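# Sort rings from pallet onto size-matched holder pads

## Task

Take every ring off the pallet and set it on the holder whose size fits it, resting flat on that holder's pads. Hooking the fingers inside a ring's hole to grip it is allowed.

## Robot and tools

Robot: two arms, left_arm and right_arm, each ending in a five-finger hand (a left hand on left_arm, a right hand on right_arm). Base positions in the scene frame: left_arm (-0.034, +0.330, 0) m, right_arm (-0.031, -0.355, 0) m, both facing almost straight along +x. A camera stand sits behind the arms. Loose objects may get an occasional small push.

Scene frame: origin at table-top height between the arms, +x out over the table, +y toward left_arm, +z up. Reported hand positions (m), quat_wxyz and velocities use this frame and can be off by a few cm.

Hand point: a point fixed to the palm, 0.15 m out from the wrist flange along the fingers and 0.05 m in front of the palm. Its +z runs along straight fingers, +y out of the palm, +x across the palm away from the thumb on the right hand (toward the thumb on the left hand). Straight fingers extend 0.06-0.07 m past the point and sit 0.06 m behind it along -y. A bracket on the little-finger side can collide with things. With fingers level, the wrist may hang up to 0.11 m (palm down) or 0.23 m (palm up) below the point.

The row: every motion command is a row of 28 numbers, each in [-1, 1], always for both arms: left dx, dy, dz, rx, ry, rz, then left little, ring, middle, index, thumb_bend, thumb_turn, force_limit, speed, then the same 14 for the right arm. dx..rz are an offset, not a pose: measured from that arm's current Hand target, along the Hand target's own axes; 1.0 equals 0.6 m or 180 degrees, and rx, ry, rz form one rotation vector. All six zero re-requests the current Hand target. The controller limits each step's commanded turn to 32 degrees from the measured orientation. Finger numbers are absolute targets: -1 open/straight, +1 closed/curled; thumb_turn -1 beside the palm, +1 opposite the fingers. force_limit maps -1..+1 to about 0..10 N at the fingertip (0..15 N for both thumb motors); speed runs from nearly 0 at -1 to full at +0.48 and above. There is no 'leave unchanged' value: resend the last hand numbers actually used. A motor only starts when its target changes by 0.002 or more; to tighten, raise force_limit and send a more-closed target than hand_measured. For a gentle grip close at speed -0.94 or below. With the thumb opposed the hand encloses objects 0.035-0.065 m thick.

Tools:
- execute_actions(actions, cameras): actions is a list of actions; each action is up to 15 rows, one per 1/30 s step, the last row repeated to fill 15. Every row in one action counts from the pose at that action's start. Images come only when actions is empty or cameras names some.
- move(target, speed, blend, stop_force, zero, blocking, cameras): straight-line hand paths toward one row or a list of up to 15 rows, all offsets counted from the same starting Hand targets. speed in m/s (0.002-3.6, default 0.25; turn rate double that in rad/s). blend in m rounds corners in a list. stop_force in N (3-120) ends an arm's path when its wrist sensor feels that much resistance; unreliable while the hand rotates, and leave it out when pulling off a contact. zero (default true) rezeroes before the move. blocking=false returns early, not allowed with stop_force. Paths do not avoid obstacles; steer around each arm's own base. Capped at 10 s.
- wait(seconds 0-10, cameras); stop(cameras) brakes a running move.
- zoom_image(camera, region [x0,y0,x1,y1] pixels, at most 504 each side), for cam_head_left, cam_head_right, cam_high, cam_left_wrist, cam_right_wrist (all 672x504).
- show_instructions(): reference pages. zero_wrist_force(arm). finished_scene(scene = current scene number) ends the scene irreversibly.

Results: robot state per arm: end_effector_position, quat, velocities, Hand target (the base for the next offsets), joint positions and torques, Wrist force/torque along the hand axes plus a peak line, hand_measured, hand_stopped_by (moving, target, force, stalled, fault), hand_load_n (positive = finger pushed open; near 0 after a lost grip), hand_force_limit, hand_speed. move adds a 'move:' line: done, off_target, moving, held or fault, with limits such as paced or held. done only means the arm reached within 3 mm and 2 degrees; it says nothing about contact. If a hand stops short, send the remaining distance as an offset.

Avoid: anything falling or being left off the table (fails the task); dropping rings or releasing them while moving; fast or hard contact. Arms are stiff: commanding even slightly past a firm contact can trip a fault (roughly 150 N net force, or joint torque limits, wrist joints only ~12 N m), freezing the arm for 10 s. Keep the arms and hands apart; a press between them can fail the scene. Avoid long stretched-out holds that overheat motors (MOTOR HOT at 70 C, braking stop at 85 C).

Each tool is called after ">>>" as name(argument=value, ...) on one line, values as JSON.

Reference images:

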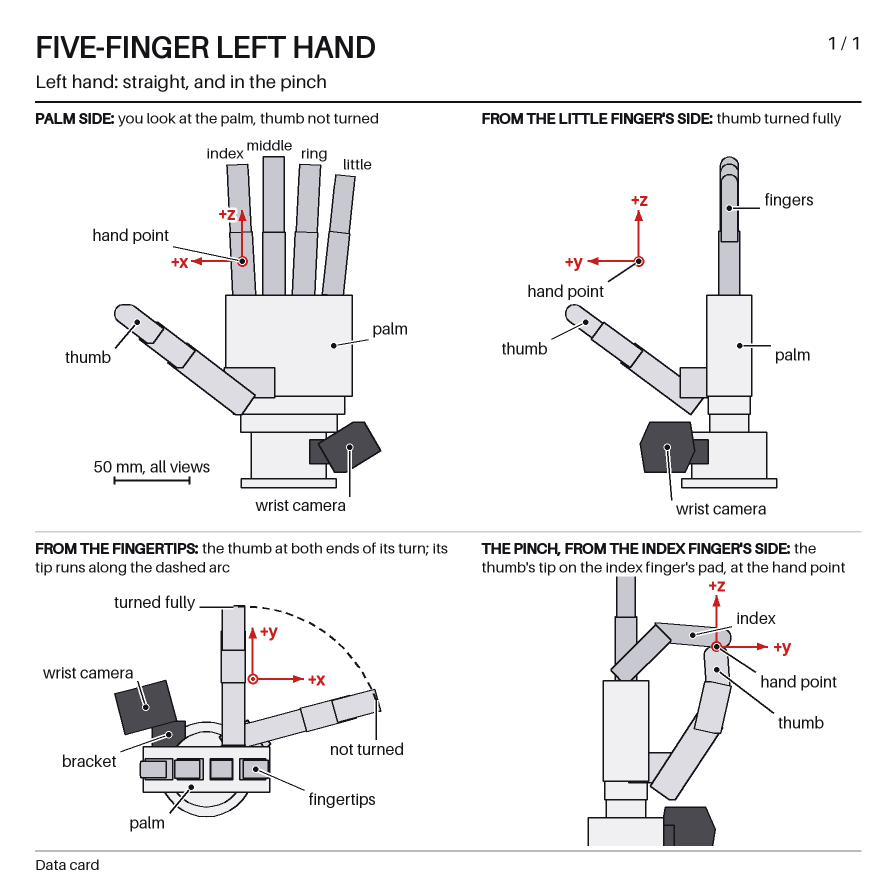

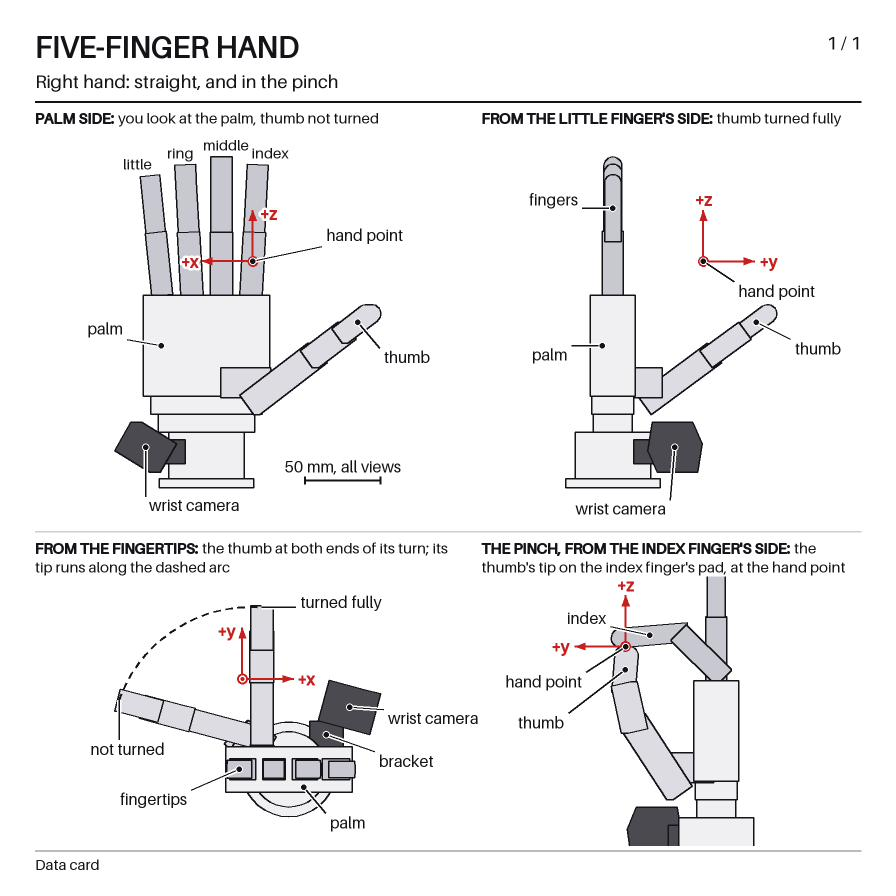

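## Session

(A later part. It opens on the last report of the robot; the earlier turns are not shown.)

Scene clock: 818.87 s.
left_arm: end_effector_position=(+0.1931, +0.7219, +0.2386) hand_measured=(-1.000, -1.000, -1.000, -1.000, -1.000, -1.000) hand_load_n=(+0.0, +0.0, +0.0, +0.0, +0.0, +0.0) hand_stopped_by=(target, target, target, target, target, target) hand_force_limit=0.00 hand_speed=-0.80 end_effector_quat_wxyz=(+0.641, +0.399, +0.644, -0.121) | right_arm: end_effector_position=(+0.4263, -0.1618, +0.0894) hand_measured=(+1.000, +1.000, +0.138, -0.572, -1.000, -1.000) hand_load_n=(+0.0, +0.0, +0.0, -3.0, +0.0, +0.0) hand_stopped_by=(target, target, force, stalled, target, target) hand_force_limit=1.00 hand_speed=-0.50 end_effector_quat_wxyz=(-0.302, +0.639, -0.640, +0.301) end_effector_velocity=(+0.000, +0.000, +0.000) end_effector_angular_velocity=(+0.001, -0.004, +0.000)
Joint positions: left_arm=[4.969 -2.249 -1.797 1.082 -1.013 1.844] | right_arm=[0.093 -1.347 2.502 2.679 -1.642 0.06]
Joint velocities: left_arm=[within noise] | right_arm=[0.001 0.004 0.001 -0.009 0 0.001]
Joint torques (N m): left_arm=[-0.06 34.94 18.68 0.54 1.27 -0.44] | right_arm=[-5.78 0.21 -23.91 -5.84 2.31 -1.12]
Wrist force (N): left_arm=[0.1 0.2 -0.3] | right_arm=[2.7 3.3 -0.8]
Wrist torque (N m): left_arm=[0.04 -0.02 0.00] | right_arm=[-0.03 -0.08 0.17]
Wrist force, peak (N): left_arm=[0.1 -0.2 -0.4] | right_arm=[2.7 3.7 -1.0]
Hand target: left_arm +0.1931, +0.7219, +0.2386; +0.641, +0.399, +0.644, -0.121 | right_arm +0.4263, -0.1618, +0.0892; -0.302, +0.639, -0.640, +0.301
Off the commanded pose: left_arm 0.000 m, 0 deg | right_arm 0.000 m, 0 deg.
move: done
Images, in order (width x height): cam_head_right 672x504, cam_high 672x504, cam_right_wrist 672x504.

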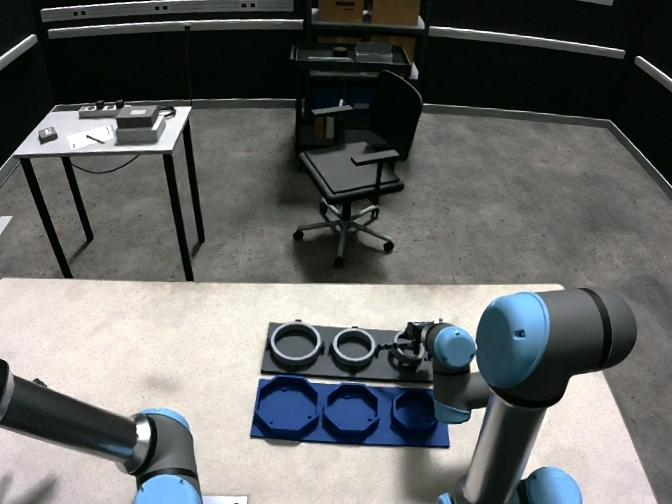

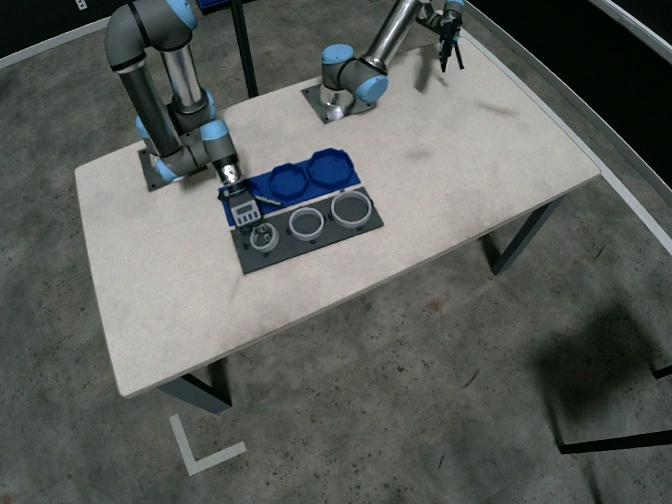

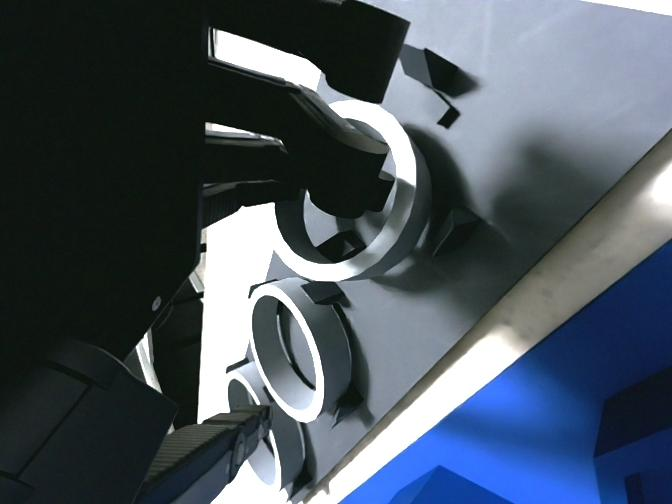

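>>> execute_actions(actions=[[[0,0,0,0,0,0,-1,-1,-1,-1,-1,-1,0,-0.8,0,0,0,0,0,0,1,1,0,-0.45,-1,-1,0.5,-0.5]]])

>>> move(target=[[0,0,0,0,0,0,-1,-1,-1,-1,-1,-1,0,-0.8,0,-0.1277,-0.1071,0,0,0,1,1,0,-0.45,-1,-1,0.5,-0.3],[0,0,0,0,0,0,-1,-1,-1,-1,-1,-1,0,-0.8,0,-0.1277,-0.1071,0,0.1915,0.1607,1,-0.4,-0.1,-0.4,-1,-1,0.5,-0.2]], speed=[0.08,0.3], cameras=["cam_high","cam_right_wrist","cam_head_right"])

>>> zoom_image(camera="cam_high", region=[236, 216, 286, 266])

>>> zoom_image(camera="cam_head_right", region=[370, 310, 450, 390])

Scene clock: 852.60 s.
left_arm: end_effector_position=(+0.1931, +0.7219, +0.2386) hand_measured=(-1.000, -1.000, -1.000, -1.000, -1.000, -1.000) hand_load_n=(+0.0, +0.0, +0.0, +0.0, +0.0, +0.0) hand_stopped_by=(target, target, target, target, target, target) hand_force_limit=0.00 hand_speed=-0.80 end_effector_quat_wxyz=(+0.641, +0.399, +0.644, -0.121) | right_arm: end_effector_position=(+0.4263, -0.1618, +0.0892) hand_measured=(+1.000, +1.000, +0.000, -0.450, -1.000, -1.000) hand_load_n=(+0.0, +0.0, +0.0, +0.0, +0.0, +0.0) hand_stopped_by=(target, target, target, target, target, target) hand_force_limit=0.50 hand_speed=-0.50 end_effector_quat_wxyz=(-0.302, +0.639, -0.640, +0.301)
Joint positions: left_arm=[4.969 -2.249 -1.797 1.082 -1.013 1.844] | right_arm=[0.093 -1.347 2.502 2.678 -1.642 0.06]
Joint torques (N m): left_arm=[-0.35 34.76 19.23 0.58 1.1 -0.44] | right_arm=[-5.22 0.17 2.63 -2.93 1.41 -0.88]
Wrist force (N): left_arm=[0.0 0.0 -0.2] | right_arm=[1.5 0.7 0.3]
Wrist torque (N m): left_arm=[0.01 0.00 0.00] | right_arm=[0.04 -0.07 0.14]
Wrist force, peak (N): left_arm=[-0.1 0.2 -0.7] | right_arm=[2.7 3.5 -1.4]
Hand target: left_arm +0.1931, +0.7219, +0.2386; +0.641, +0.399, +0.644, -0.121 | right_arm +0.4263, -0.1618, +0.0892; -0.302, +0.639, -0.640, +0.301
Off the commanded pose: left_arm 0.000 m, 0 deg | right_arm 0.000 m, 0 deg.
Step readings (end_effector_position of left_arm | right_arm):
0: (+0.1931, +0.7219, +0.2386) | (+0.4263, -0.1618, +0.0892)
1: (+0.1931, +0.7219, +0.2386) | (+0.4263, -0.1618, +0.0892)
2: (+0.1931, +0.7219, +0.2386) | (+0.4263, -0.1618, +0.0892)
4: (+0.1931, +0.7219, +0.2386) | (+0.4263, -0.1618, +0.0892)
8: (+0.1931, +0.7219, +0.2386) | (+0.4263, -0.1618, +0.0892)
15: (+0.1931, +0.7219, +0.2386) | (+0.4263, -0.1618, +0.0892)

Scene clock: 856.80 s.
left_arm: end_effector_position=(+0.1931, +0.7219, +0.2386) hand_measured=(-1.000, -1.000, -1.000, -1.000, -1.000, -1.000) hand_load_n=(+0.0, +0.0, +0.0, +0.0, +0.0, +0.0) hand_stopped_by=(target, target, target, target, target, target) hand_force_limit=0.00 hand_speed=-0.80 end_effector_quat_wxyz=(+0.641, +0.399, +0.644, -0.121) | right_arm: end_effector_position=(+0.4255, -0.1620, +0.1892) hand_measured=(+1.000, -0.400, -0.100, -0.400, -1.000, -1.000) hand_load_n=(+0.0, +0.0, +0.5, +0.0, +0.0, +0.0) hand_stopped_by=(target, target, target, target, target, target) hand_force_limit=0.50 hand_speed=-0.20 end_effector_quat_wxyz=(+0.165, -0.345, +0.837, -0.391)
Joint positions: left_arm=[4.969 -2.249 -1.797 1.082 -1.013 1.844] | right_arm=[0.394 -1.566 2.206 3.635 -2.359 0.998]
Joint torques (N m): left_arm=[-0.05 34.42 18.33 0.56 1.06 -0.56] | right_arm=[-5.87 -38.91 -0.96 -0.48 -3.15 -1.09]
Wrist force (N): left_arm=[-0.1 0.0 -0.4] | right_arm=[1.3 0.5 0.3]
Wrist torque (N m): left_arm=[0.02 0.01 0.00] | right_arm=[0.02 -0.06 0.05]
Wrist force, peak (N): left_arm=[-0.2 0.1 -0.6] | right_arm=[3.6 1.7 -0.3]
Hand target: left_arm +0.1931, +0.7219, +0.2386; +0.641, +0.399, +0.644, -0.121 | right_arm +0.4255, -0.1620, +0.1892; +0.165, -0.345, +0.837, -0.391
Off the commanded pose: left_arm 0.000 m, 0 deg | right_arm 0.000 m, 0 deg.
move: done
Images, in order (width x height): cam_head_right 672x504, cam_high 672x504, cam_right_wrist 672x504.

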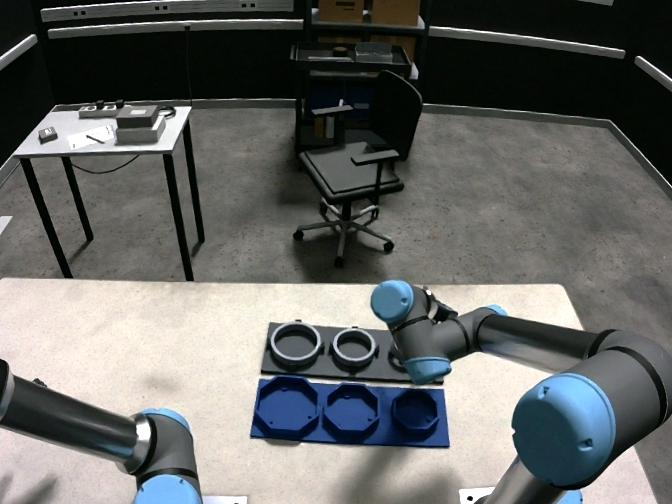

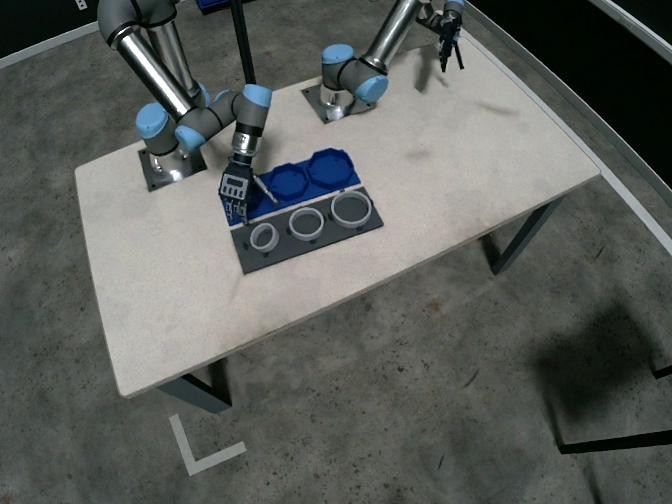

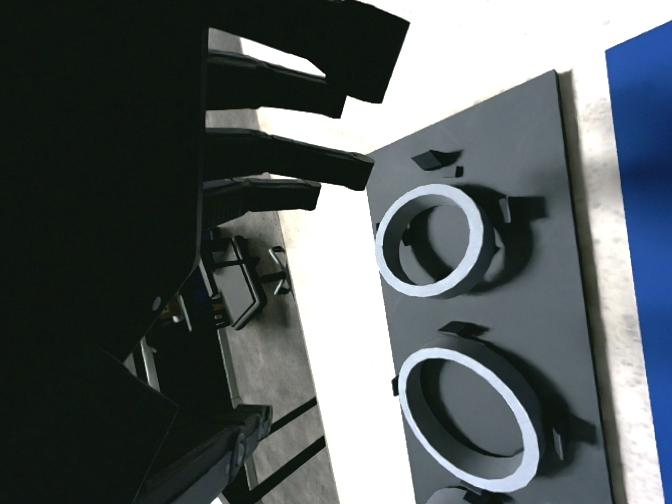

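Scaled by 10.080.

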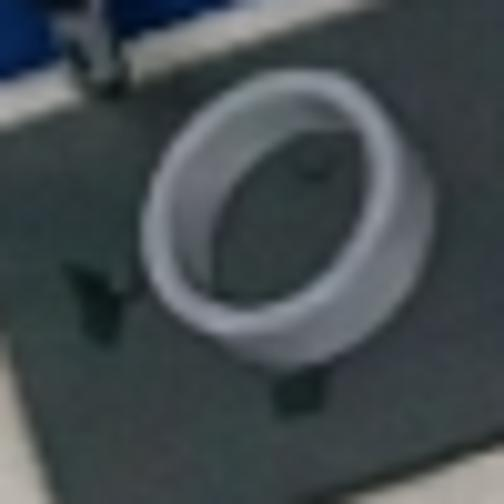

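Scaled by 6.300.

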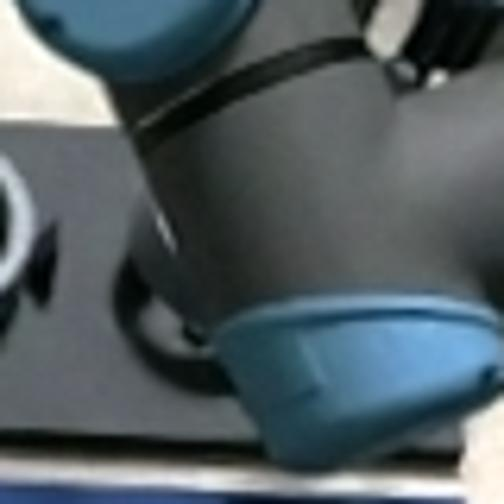

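>>> move(target=[0,0,0,0,0,0,-1,-1,-1,-1,-1,-1,0,-0.8,-0.0755,0.0594,0.0308,-0.0785,-0.0253,0.0301,1,-0.4,-0.1,-0.4,-1,-1,0.5,-0.2], speed=0.15, cameras=["cam_high","cam_right_wrist"])

>>> zoom_image(camera="cam_high", region=[236, 206, 286, 256])

Scene clock: 880.67 s.
left_arm: end_effector_position=(+0.1931, +0.7219, +0.2386) hand_measured=(-1.000, -1.000, -1.000, -1.000, -1.000, -1.000) hand_load_n=(+0.0, +0.0, +0.0, +0.0, +0.0, +0.0) hand_stopped_by=(target, target, target, target, target, target) hand_force_limit=0.00 hand_speed=-0.80 end_effector_quat_wxyz=(+0.641, +0.399, +0.644, -0.121) | right_arm: end_effector_position=(+0.4519, -0.1237, +0.1504) hand_measured=(+1.000, -0.400, -0.100, -0.400, -1.000, -1.000) hand_load_n=(+0.0, +0.0, +0.0, +0.0, +0.0, +0.0) hand_stopped_by=(target, target, target, target, target, target) hand_force_limit=0.50 hand_speed=-0.20 end_effector_quat_wxyz=(+0.173, -0.338, +0.887, -0.263)
Joint positions: left_arm=[4.969 -2.249 -1.797 1.082 -1.013 1.844] | right_arm=[0.312 -1.491 2.163 3.623 -2.074 1.046]
Joint torques (N m): left_arm=[-0.3 34.08 18.73 0.54 1.25 -0.54] | right_arm=[2.96 -43.01 -2.14 -0.23 0.62 -0.82]
Wrist force (N): left_arm=[-0.2 0.2 -0.5] | right_arm=[1.7 0.5 0.4]
Wrist torque (N m): left_arm=[0.06 0.02 -0.02] | right_arm=[0.04 -0.08 0.09]
Wrist force, peak (N): left_arm=[-0.2 -0.1 -0.6] | right_arm=[2.3 0.1 -0.1]
Hand target: left_arm +0.1931, +0.7219, +0.2386; +0.641, +0.399, +0.644, -0.121 | right_arm +0.4517, -0.1237, +0.1503; +0.173, -0.338, +0.887, -0.263
Off the commanded pose: left_arm 0.000 m, 0 deg | right_arm 0.000 m, 0 deg.
move: done
Images, in order (width x height): cam_high 672x504, cam_right_wrist 672x504.

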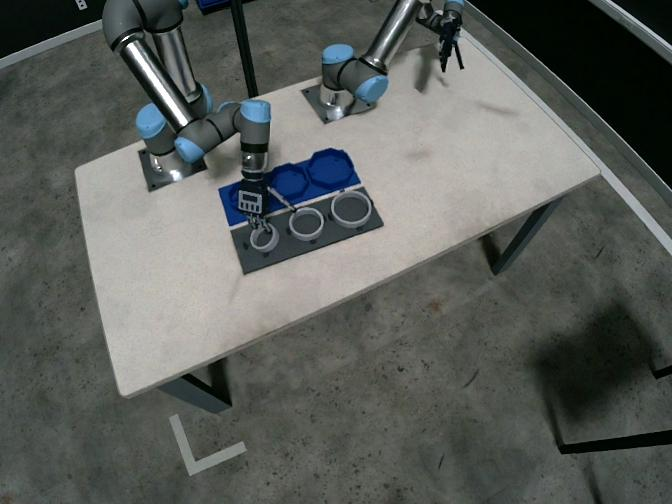

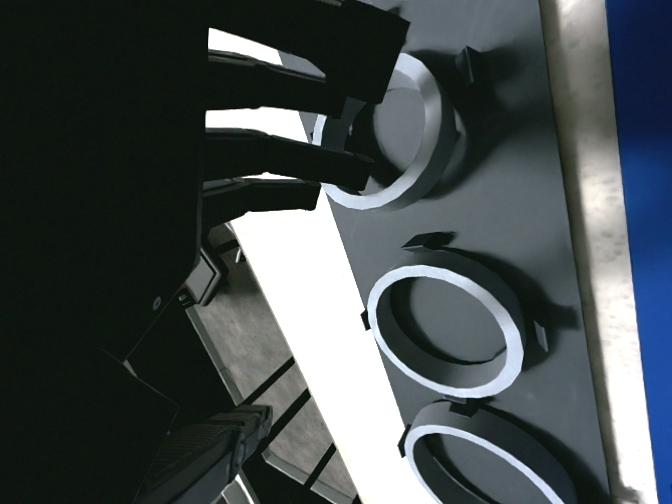

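Scaled by 10.080.

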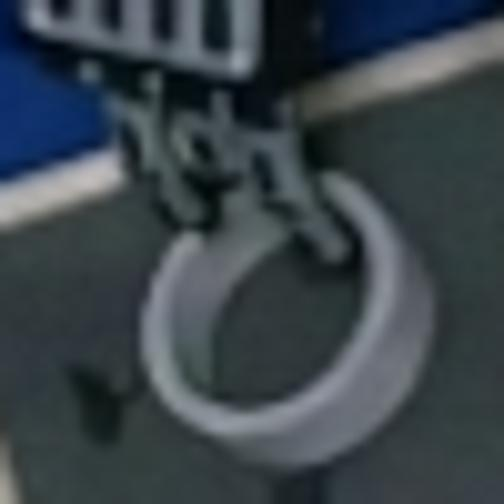

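>>> move(target=[0,0,0,0,0,0,-1,-1,-1,-1,-1,-1,0,-0.8,0.0245,-0.0061,0.0457,0,0,0,1,-0.4,-0.1,-0.4,-1,-1,0.5,-0.2], speed=0.08, cameras=["cam_high","cam_right_wrist"])

>>> zoom_image(camera="cam_high", region=[236, 206, 286, 256])

>>> zoom_image(camera="cam_right_wrist", region=[260, 30, 500, 280])

Scene clock: 906.57 s.
left_arm: end_effector_position=(+0.1931, +0.7219, +0.2386) hand_measured=(-1.000, -1.000, -1.000, -1.000, -1.000, -1.000) hand_load_n=(+0.0, +0.0, +0.0, +0.0, +0.0, +0.0) hand_stopped_by=(target, target, target, target, target, target) hand_force_limit=0.00 hand_speed=-0.80 end_effector_quat_wxyz=(+0.641, +0.399, +0.644, -0.121) | right_arm: end_effector_position=(+0.4562, -0.1458, +0.1283) hand_measured=(+1.000, -0.400, -0.100, -0.400, -1.000, -1.000) hand_load_n=(+0.0, +0.0, +0.0, +0.0, +0.0, +0.0) hand_stopped_by=(target, target, target, target, target, target) hand_force_limit=0.50 hand_speed=-0.20 end_effector_quat_wxyz=(+0.173, -0.338, +0.887, -0.263)
Joint positions: left_arm=[4.969 -2.249 -1.797 1.082 -1.013 1.844] | right_arm=[0.26 -1.462 2.213 3.521 -2.052 0.992]
Joint torques (N m): left_arm=[0.06 34.87 18.97 0.67 1.08 -0.47] | right_arm=[-0.13 -43.62 -37.31 -2.43 -3.2 -0.05]
Wrist force (N): left_arm=[0.0 0.0 -0.2] | right_arm=[1.9 0.3 0.3]
Wrist torque (N m): left_arm=[0.01 -0.01 0.00] | right_arm=[0.03 -0.12 0.18]
Wrist force, peak (N): left_arm=[-0.1 -0.2 -0.6] | right_arm=[2.3 0.6 1.0]
Hand target: left_arm +0.1931, +0.7219, +0.2386; +0.641, +0.399, +0.644, -0.121 | right_arm +0.4564, -0.1458, +0.1286; +0.173, -0.338, +0.887, -0.263
Off the commanded pose: left_arm 0.000 m, 0 deg | right_arm 0.000 m, 0 deg.
move: done
Images, in order (width x height): cam_high 672x504, cam_right_wrist 672x504.

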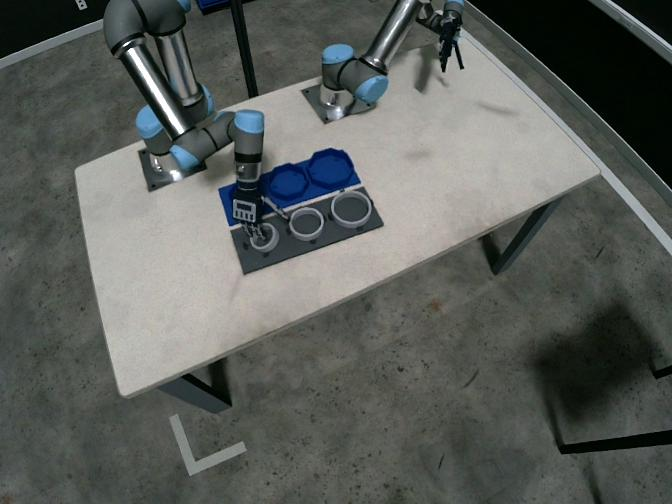

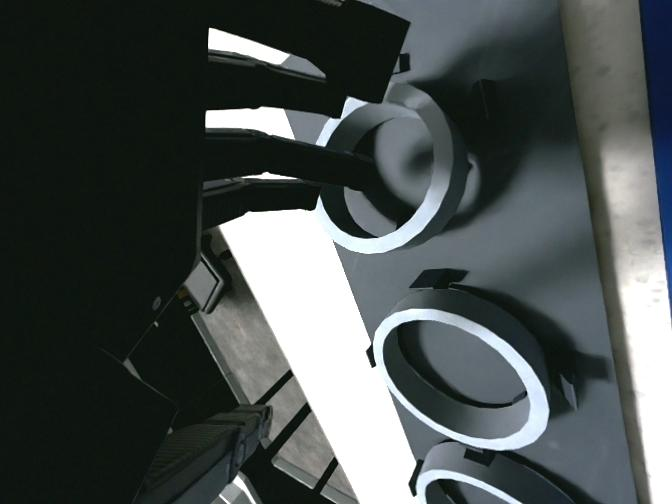

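Scaled by 10.080.

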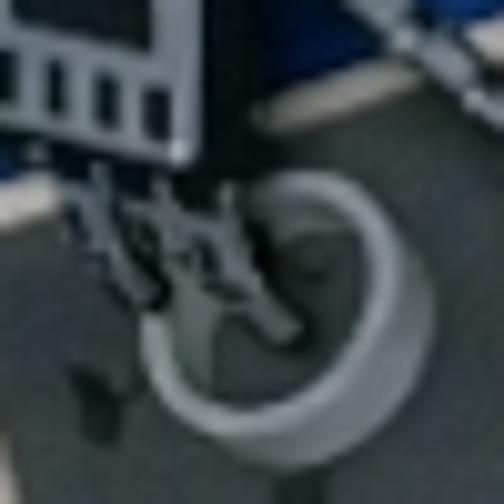

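Scaled by 2.016.

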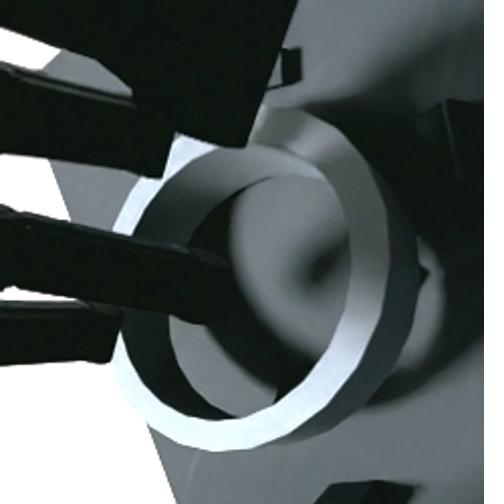

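>>> move(target=[[0,0,0,0,0,0,-1,-1,-1,-1,-1,-1,0,-0.8,0.0025,0.0065,-0.0051,0,0,0,1,-0.4,-0.1,-0.4,-1,-1,0.5,-0.2],[0,0,0,0,0,0,-1,-1,-1,-1,-1,-1,0,-0.8,0.0027,0.064,0.0429,0,0,0,1,-0.4,-0.1,-0.4,-1,-1,0.5,-0.2]], speed=0.03, stop_force=5, cameras=["cam_high","cam_right_wrist"])

>>> zoom_image(camera="cam_high", region=[236, 206, 286, 256])

>>> zoom_image(camera="cam_right_wrist", region=[260, 30, 500, 280])

Scene clock: 920.40 s.
left_arm: end_effector_position=(+0.1931, +0.7219, +0.2386) hand_measured=(-1.000, -1.000, -1.000, -1.000, -1.000, -1.000) hand_load_n=(+0.0, +0.0, +0.0, +0.0, +0.0, +0.0) hand_stopped_by=(target, target, target, target, target, target) hand_force_limit=0.00 hand_speed=-0.80 end_effector_quat_wxyz=(+0.641, +0.399, +0.644, -0.121) | right_arm: end_effector_position=(+0.4495, -0.1360, +0.1017) hand_measured=(+1.000, -0.400, -0.100, -0.400, -1.000, -1.000) hand_load_n=(+0.0, +0.5, +0.0, +0.0, +0.0, +0.0) hand_stopped_by=(target, target, target, target, target, target) hand_force_limit=0.50 hand_speed=-0.20 end_effector_quat_wxyz=(+0.173, -0.338, +0.887, -0.263)
Joint positions: left_arm=[4.969 -2.249 -1.797 1.082 -1.013 1.844] | right_arm=[0.286 -1.41 2.242 3.451 -2.063 1.019]
Joint torques (N m): left_arm=[-0.04 34.22 18.82 0.61 1.14 -0.46] | right_arm=[-6.09 -41.94 -33.18 -3.77 2.42 1.03]
Wrist force (N): left_arm=[0.1 0.1 -0.2] | right_arm=[0.9 -2.5 -1.9]
Wrist torque (N m): left_arm=[0.02 -0.01 0.00] | right_arm=[0.14 0.00 -0.03]
Wrist force, peak (N): left_arm=[0.2 0.2 -0.6] | right_arm=[1.7 -4.4 -9.3]
Hand target: left_arm +0.1931, +0.7219, +0.2386; +0.641, +0.399, +0.644, -0.121 | right_arm +0.4496, -0.1360, +0.1017; +0.173, -0.338, +0.887, -0.263 (not the last commanded pose)
Off the commanded pose: left_arm 0.000 m, 0 deg | right_arm 0.017 m, 0 deg.
move: contact (right_arm); path passed 1 of 2 targets
Images, in order (width x height): cam_high 672x504, cam_right_wrist 672x504.

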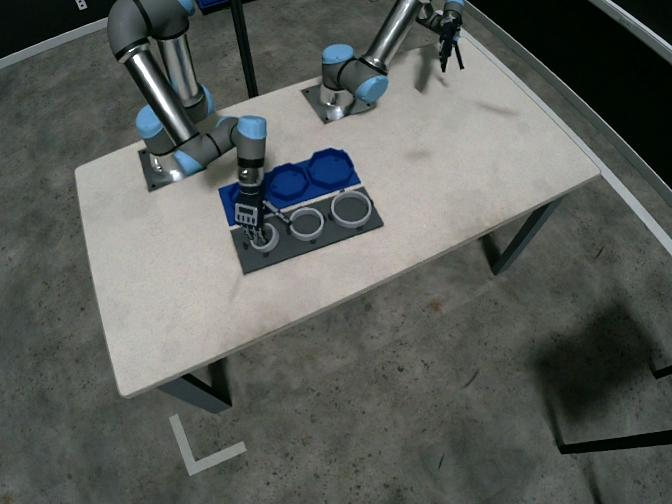

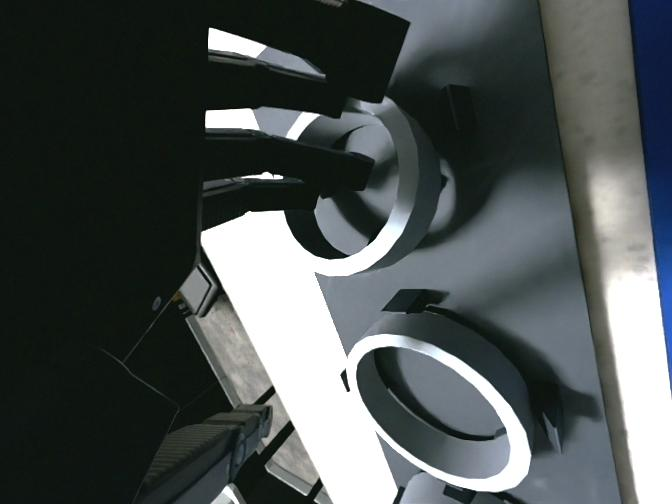

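Scaled by 10.080.

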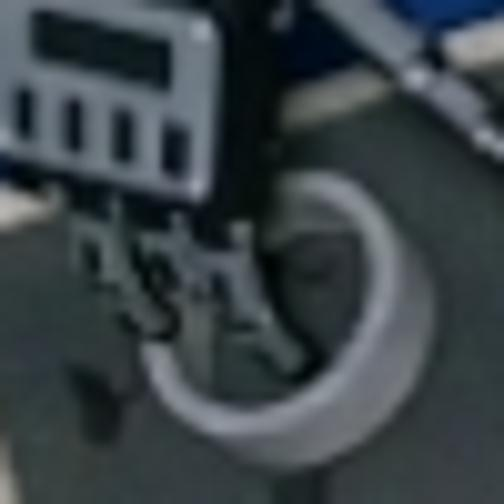

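Scaled by 2.016.

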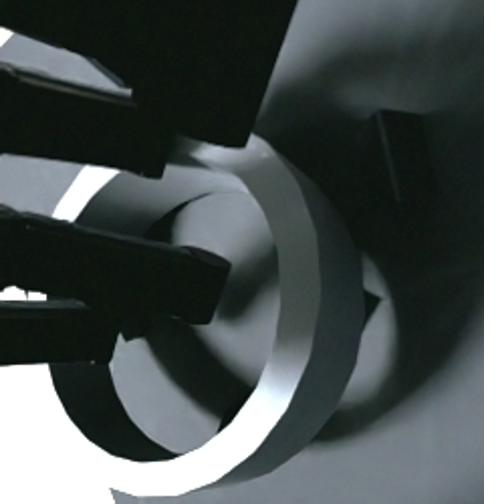

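>>> move(target=[[0,0,0,0,0,0,-1,-1,-1,-1,-1,-1,0,-0.8,0,-0.0153,-0.0128,0,0,0,1,-0.4,-0.1,-0.4,-1,-1,0.5,-0.2],[0,0,0,0,0,0,-1,-1,-1,-1,-1,-1,0,-0.8,-0.0098,-0.0045,-0.0191,0,0,0,1,-0.4,-0.1,-0.4,-1,-1,0.5,-0.2]], speed=0.05)

>>> move(target=[0,0,0,0,0,0,-1,-1,-1,-1,-1,-1,0,-0.8,0.0006,0.0372,0.0308,0,0,0,1,-0.4,-0.1,-0.4,-1,-1,0.5,-0.2], speed=0.03, stop_force=5, cameras=["cam_high","cam_right_wrist"])

>>> zoom_image(camera="cam_high", region=[236, 206, 286, 256])

>>> zoom_image(camera="cam_right_wrist", region=[260, 30, 500, 280])

Scene clock: 931.13 s.
left_arm: end_effector_position=(+0.1931, +0.7219, +0.2386) hand_measured=(-1.000, -1.000, -1.000, -1.000, -1.000, -1.000) hand_load_n=(+0.0, +0.0, +0.0, +0.0, +0.0, +0.0) hand_stopped_by=(target, target, target, target, target, target) hand_force_limit=0.00 hand_speed=-0.80 end_effector_quat_wxyz=(+0.641, +0.399, +0.644, -0.121) | right_arm: end_effector_position=(+0.4497, -0.1297, +0.1133) hand_measured=(+1.000, -0.400, -0.100, -0.400, -1.000, -1.000) hand_load_n=(+0.0, +0.0, +0.0, +0.0, +0.0, +0.0) hand_stopped_by=(target, target, target, target, target, target) hand_force_limit=0.50 hand_speed=-0.20 end_effector_quat_wxyz=(+0.173, -0.338, +0.887, -0.263) end_effector_velocity=(+0.000, +0.000, -0.001) end_effector_angular_velocity=(+0.002, +0.000, +0.002)
Joint positions: left_arm=[4.969 -2.249 -1.797 1.082 -1.013 1.844] | right_arm=[0.301 -1.429 2.221 3.499 -2.069 1.034]
Joint velocities: left_arm=[within noise] | right_arm=[-0.002 0 0.003 -0.005 0.003 -0.003]
Joint torques (N m): left_arm=[0.54 34.41 19.05 0.63 1.29 -0.7] | right_arm=[-6.11 -24.81 -0.23 -4.63 2.12 -1.06]
Wrist force (N): left_arm=[0.1 0.0 -0.4] | right_arm=[1.7 0.5 0.3]
Wrist torque (N m): left_arm=[0.02 -0.02 0.01] | right_arm=[0.05 -0.08 0.09]
Wrist force, peak (N): left_arm=[-0.1 0.1 -0.7] | right_arm=[1.2 -2.7 -2.5]
Hand target: left_arm +0.1931, +0.7219, +0.2386; +0.641, +0.399, +0.644, -0.121 | right_arm +0.4495, -0.1297, +0.1132; +0.173, -0.338, +0.887, -0.263
Off the commanded pose: left_arm 0.000 m, 0 deg | right_arm 0.000 m, 0 deg.
move: done

Scene clock: 932.73 s.
left_arm: end_effector_position=(+0.1931, +0.7219, +0.2386) hand_measured=(-1.000, -1.000, -1.000, -1.000, -1.000, -1.000) hand_load_n=(+0.0, +0.0, +0.0, +0.0, +0.0, +0.0) hand_stopped_by=(target, target, target, target, target, target) hand_force_limit=0.00 hand_speed=-0.80 end_effector_quat_wxyz=(+0.641, +0.399, +0.644, -0.121) | right_arm: end_effector_position=(+0.4486, -0.1269, +0.1028) hand_measured=(+1.000, -0.400, -0.100, -0.400, -1.000, -1.000) hand_load_n=(+0.0, +1.0, +0.0, +0.0, +0.0, +0.0) hand_stopped_by=(target, target, target, target, target, target) hand_force_limit=0.50 hand_speed=-0.20 end_effector_quat_wxyz=(+0.173, -0.338, +0.887, -0.263)
Joint positions: left_arm=[4.969 -2.249 -1.797 1.082 -1.013 1.844] | right_arm=[0.307 -1.406 2.23 3.47 -2.072 1.041]
Joint torques (N m): left_arm=[-0.31 34.72 18.33 0.68 1.15 -0.54] | right_arm=[-6.28 -44.23 -35 -4.44 2.41 0.95]
Wrist force (N): left_arm=[0.0 0.1 -0.3] | right_arm=[1.8 -1.4 -0.9]
Wrist torque (N m): left_arm=[0.03 0.00 0.00] | right_arm=[0.11 -0.03 0.02]
Wrist force, peak (N): left_arm=[0.0 0.5 -0.4] | right_arm=[2.2 -3.2 -7.3]
Hand target: left_arm +0.1931, +0.7219, +0.2386; +0.641, +0.399, +0.644, -0.121 | right_arm +0.4486, -0.1269, +0.1028; +0.173, -0.338, +0.887, -0.263 (not the last commanded pose)
Off the commanded pose: left_arm 0.000 m, 0 deg | right_arm 0.018 m, 0 deg.
move: contact (right_arm)
Images, in order (width x height): cam_high 672x504, cam_right_wrist 672x504.

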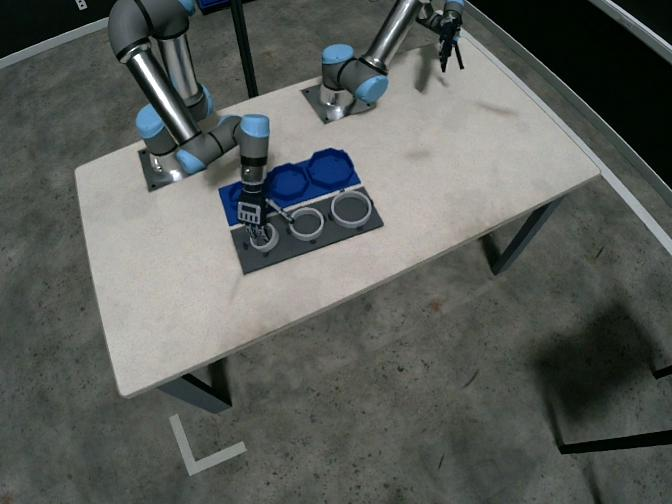

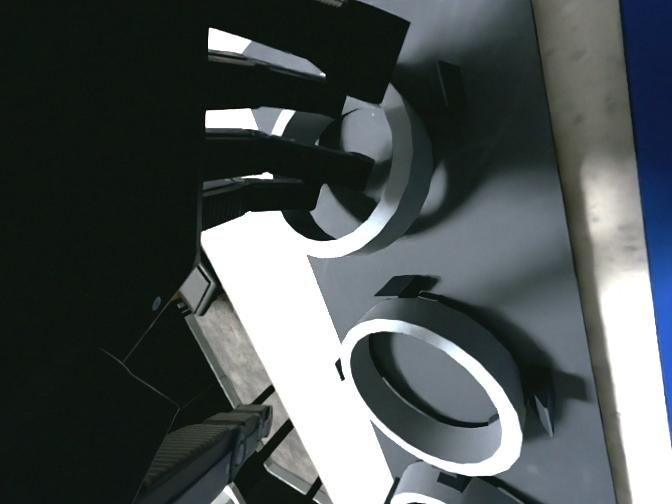

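Scaled by 10.080.

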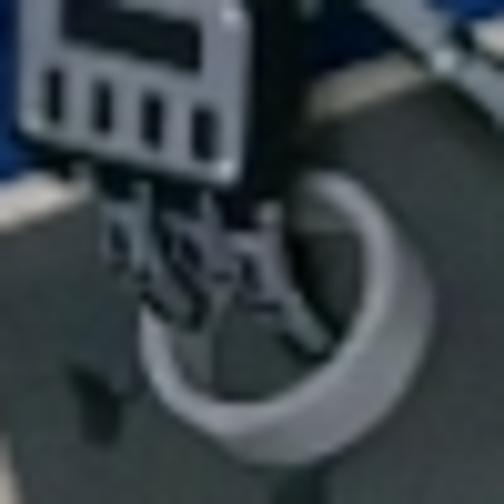

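Scaled by 2.016.

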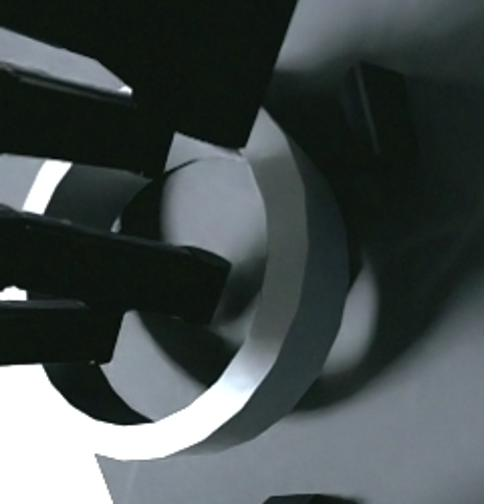

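>>> move(target=[[0,0,0,0,0,0,-1,-1,-1,-1,-1,-1,0,-0.8,0,-0.0102,-0.0085,0,0,0,1,-0.28,-0.1,-0.28,-1,-1,0.5,-0.2],[0,0,0,0,0,0,-1,-1,-1,-1,-1,-1,0,-0.8,-0.005,-0.0102,-0.0085,0,0,0,1,-0.28,-0.1,-0.28,-1,-1,0.5,-0.2]], speed=0.05)

>>> move(target=[0,0,0,0,0,0,-1,-1,-1,-1,-1,-1,0,-0.8,0.0003,0.0335,0.0275,0,0,0,1,-0.28,-0.1,-0.28,-1,-1,0.5,-0.2], speed=0.03, stop_force=5, cameras=["cam_high","cam_right_wrist"])

>>> zoom_image(camera="cam_high", region=[236, 206, 286, 256])

>>> zoom_image(camera="cam_right_wrist", region=[260, 30, 500, 280])

Scene clock: 958.37 s.
left_arm: end_effector_position=(+0.1931, +0.7219, +0.2386) hand_measured=(-1.000, -1.000, -1.000, -1.000, -1.000, -1.000) hand_load_n=(+0.0, +0.0, +0.0, +0.0, +0.0, +0.0) hand_stopped_by=(target, target, target, target, target, target) hand_force_limit=0.00 hand_speed=-0.80 end_effector_quat_wxyz=(+0.641, +0.399, +0.644, -0.121) | right_arm: end_effector_position=(+0.4515, -0.1268, +0.1109) hand_measured=(+1.000, -0.280, -0.100, -0.280, -1.000, -1.000) hand_load_n=(+0.0, +0.0, +0.0, -0.5, +0.0, +0.0) hand_stopped_by=(target, target, target, target, target, target) hand_force_limit=0.50 hand_speed=-0.20 end_effector_quat_wxyz=(+0.173, -0.338, +0.887, -0.263)
Joint positions: left_arm=[4.969 -2.249 -1.797 1.082 -1.013 1.844] | right_arm=[0.306 -1.418 2.215 3.496 -2.071 1.039]
Joint torques (N m): left_arm=[-0.37 34.45 18.78 0.65 1.1 -0.52] | right_arm=[-5.63 -36.9 0.63 -4.88 -2.62 -1.06]
Wrist force (N): left_arm=[-0.1 0.1 -0.4] | right_arm=[1.7 0.9 0.2]
Wrist torque (N m): left_arm=[0.04 0.02 0.00] | right_arm=[0.12 -0.08 0.11]
Wrist force, peak (N): left_arm=[-0.1 -0.1 -0.7] | right_arm=[2.2 -1.3 -0.5]
Hand target: left_arm +0.1931, +0.7219, +0.2386; +0.641, +0.399, +0.644, -0.121 | right_arm +0.4513, -0.1269, +0.1109; +0.173, -0.338, +0.887, -0.263
Off the commanded pose: left_arm 0.000 m, 0 deg | right_arm 0.000 m, 0 deg.
move: done

Scene clock: 960.50 s.
left_arm: end_effector_position=(+0.1931, +0.7219, +0.2386) hand_measured=(-1.000, -1.000, -1.000, -1.000, -1.000, -1.000) hand_load_n=(+0.0, +0.0, +0.0, +0.0, +0.0, +0.0) hand_stopped_by=(target, target, target, target, target, target) hand_force_limit=0.00 hand_speed=-0.80 end_effector_quat_wxyz=(+0.641, +0.399, +0.644, -0.121) | right_arm: end_effector_position=(+0.4490, -0.1201, +0.0859) hand_measured=(+1.000, -0.280, -0.100, -0.280, -1.000, -1.000) hand_load_n=(+0.0, +0.0, +0.0, +0.0, +0.0, +0.0) hand_stopped_by=(target, target, target, target, target, target) hand_force_limit=0.50 hand_speed=-0.20 end_effector_quat_wxyz=(+0.173, -0.338, +0.887, -0.263)
Joint positions: left_arm=[4.969 -2.249 -1.797 1.082 -1.013 1.844] | right_arm=[0.322 -1.362 2.234 3.428 -2.078 1.056]
Joint torques (N m): left_arm=[-0.14 33.74 19.28 0.65 1.24 -0.54] | right_arm=[-6.17 -46.9 -31.12 -0.24 1.89 -0.94]
Wrist force (N): left_arm=[-0.1 0.1 -0.2] | right_arm=[1.4 0.2 0.4]
Wrist torque (N m): left_arm=[0.02 0.01 0.00] | right_arm=[0.05 -0.13 0.10]
Wrist force, peak (N): left_arm=[0.0 0.3 -0.6] | right_arm=[2.1 0.6 0.2]
Hand target: left_arm +0.1931, +0.7219, +0.2386; +0.641, +0.399, +0.644, -0.121 | right_arm +0.4490, -0.1201, +0.0859; +0.173, -0.338, +0.887, -0.263
Off the commanded pose: left_arm 0.000 m, 0 deg | right_arm 0.000 m, 0 deg.
move: done
Images, in order (width x height): cam_high 672x504, cam_right_wrist 672x504.

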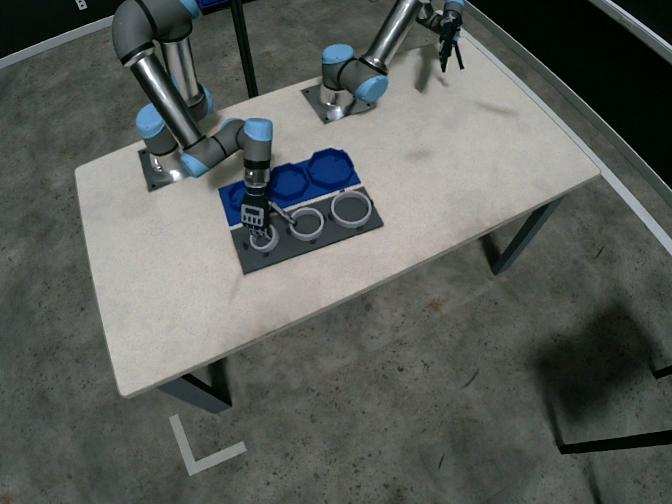

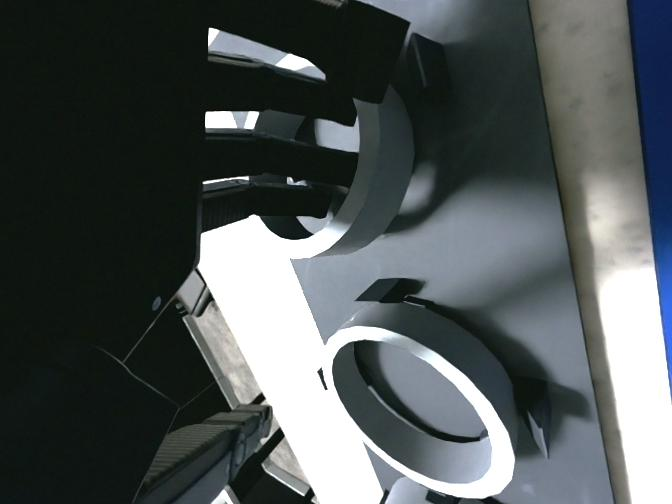

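Scaled by 10.080.

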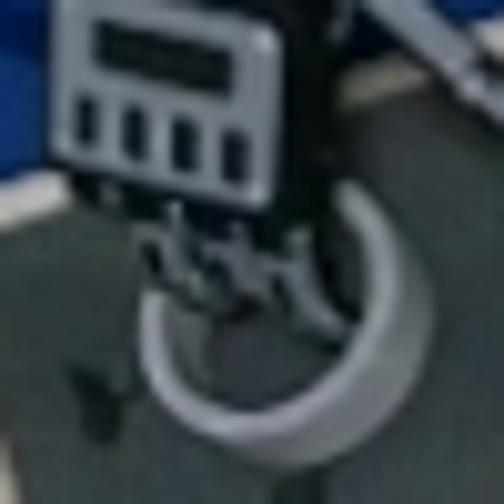

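Scaled by 2.016.

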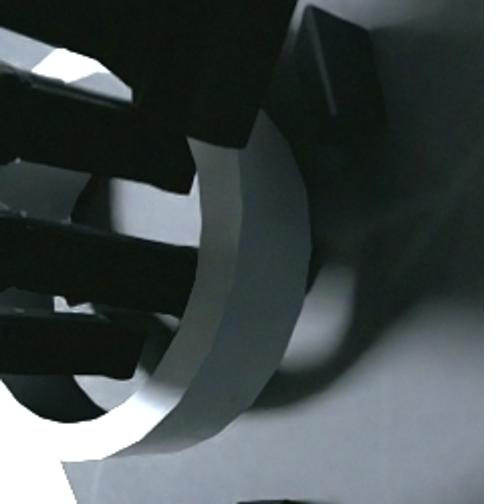

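>>> execute_actions(actions=[[[0,0,0,0,0,0,-1,-1,-1,-1,-1,-1,0,-0.8,0,0,0,0,0,0,1,-0.5,-0.1,-0.5,-1,-1,0.5,-0.6]],[[0,0,0,0,0,0,-1,-1,-1,-1,-1,-1,0,-0.8,0,0,0,0,0,0,1,-0.5,0.45,-0.5,-1,-1,0.5,-0.8]],[[0,0,0,0,0,0,-1,-1,-1,-1,-1,-1,0,-0.8,0,0,0,0,0,0,1,-0.5,0.45,-0.5,-1,-1,0.5,-0.8]]], cameras=["cam_high","cam_right_wrist"])

>>> zoom_image(camera="cam_right_wrist", region=[240, 30, 480, 280])

Scene clock: 965.17 s.
left_arm: end_effector_position=(+0.1931, +0.7219, +0.2386) hand_measured=(-1.000, -1.000, -1.000, -1.000, -1.000, -1.000) hand_load_n=(+0.0, +0.0, +0.0, +0.0, +0.0, +0.0) hand_stopped_by=(target, target, target, target, target, target) hand_force_limit=0.00 hand_speed=-0.80 end_effector_quat_wxyz=(+0.641, +0.399, +0.644, -0.121) | right_arm: end_effector_position=(+0.4490, -0.1201, +0.0859) hand_measured=(+1.000, -0.500, +0.078, -0.500, -1.000, -1.000) hand_load_n=(+0.0, -5.0, +10.5, -6.0, +0.0, +0.0) hand_stopped_by=(target, target, force, target, target, target) hand_force_limit=0.50 hand_speed=-0.80 end_effector_quat_wxyz=(+0.173, -0.338, +0.887, -0.263)
Joint positions: left_arm=[4.969 -2.249 -1.797 1.082 -1.013 1.844] | right_arm=[0.322 -1.362 2.234 3.428 -2.078 1.056]
Joint torques (N m): left_arm=[-0.1 34.42 19.45 0.58 1.15 -0.53] | right_arm=[-5.56 -45.18 -31.5 -0.46 0.51 -0.93]
Wrist force (N): left_arm=[-0.3 0.0 -0.2] | right_arm=[2.0 1.1 0.6]
Wrist torque (N m): left_arm=[0.02 0.05 -0.02] | right_arm=[0.14 -0.07 0.09]
Wrist force, peak (N): left_arm=[-0.3 0.1 -0.7] | right_arm=[2.1 0.4 2.2]
Hand target: left_arm +0.1931, +0.7219, +0.2386; +0.641, +0.399, +0.644, -0.121 | right_arm +0.4490, -0.1201, +0.0859; +0.173, -0.338, +0.887, -0.263
Off the commanded pose: left_arm 0.000 m, 0 deg | right_arm 0.000 m, 0 deg.
Step readings (end_effector_position of left_arm | right_arm):
0: (+0.1931, +0.7219, +0.2386) | (+0.4490, -0.1201, +0.0859)
1: (+0.1931, +0.7219, +0.2386) | (+0.4490, -0.1201, +0.0859)
2: (+0.1931, +0.7219, +0.2386) | (+0.4490, -0.1201, +0.0859)
4: (+0.1931, +0.7219, +0.2386) | (+0.4490, -0.1201, +0.0859)
8: (+0.1931, +0.7219, +0.2386) | (+0.4490, -0.1201, +0.0859)
15: (+0.1931, +0.7219, +0.2386) | (+0.4490, -0.1201, +0.0859)
16: (+0.1931, +0.7219, +0.2386) | (+0.4490, -0.1201, +0.0859)
17: (+0.1931, +0.7219, +0.2386) | (+0.4490, -0.1201, +0.0859)
19: (+0.1931, +0.7219, +0.2386) | (+0.4490, -0.1201, +0.0859)
23: (+0.1931, +0.7219, +0.2386) | (+0.4490, -0.1201, +0.0859)
30: (+0.1931, +0.7219, +0.2386) | (+0.4490, -0.1201, +0.0859)
31: (+0.1931, +0.7219, +0.2386) | (+0.4490, -0.1201, +0.0859)
32: (+0.1931, +0.7219, +0.2386) | (+0.4490, -0.1201, +0.0859)
34: (+0.1931, +0.7219, +0.2386) | (+0.4490, -0.1201, +0.0859)
38: (+0.1931, +0.7219, +0.2386) | (+0.4490, -0.1201, +0.0859)
45: (+0.1931, +0.7219, +0.2386) | (+0.4490, -0.1201, +0.0859)
Images, in order (width x height): cam_high 672x504, cam_right_wrist 672x504.

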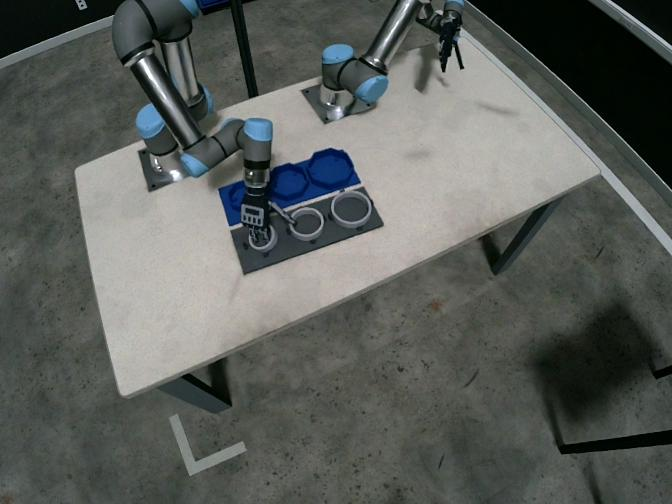

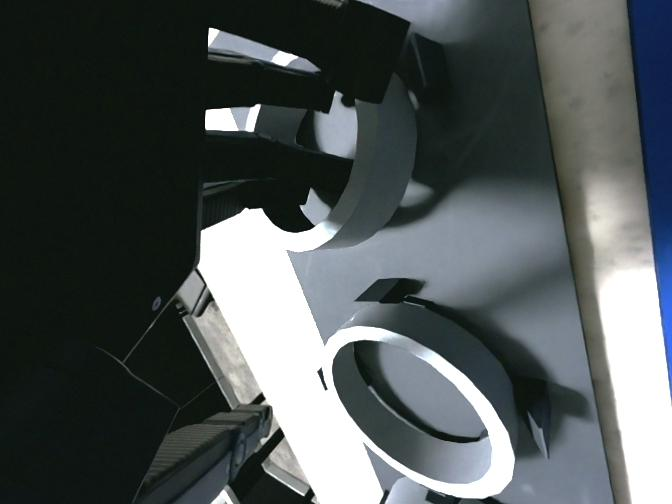

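Scaled by 2.016.

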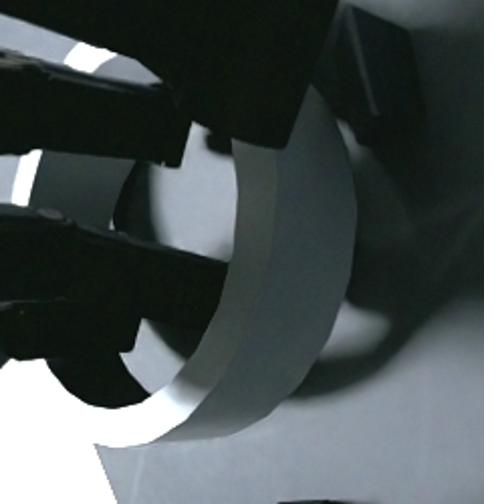

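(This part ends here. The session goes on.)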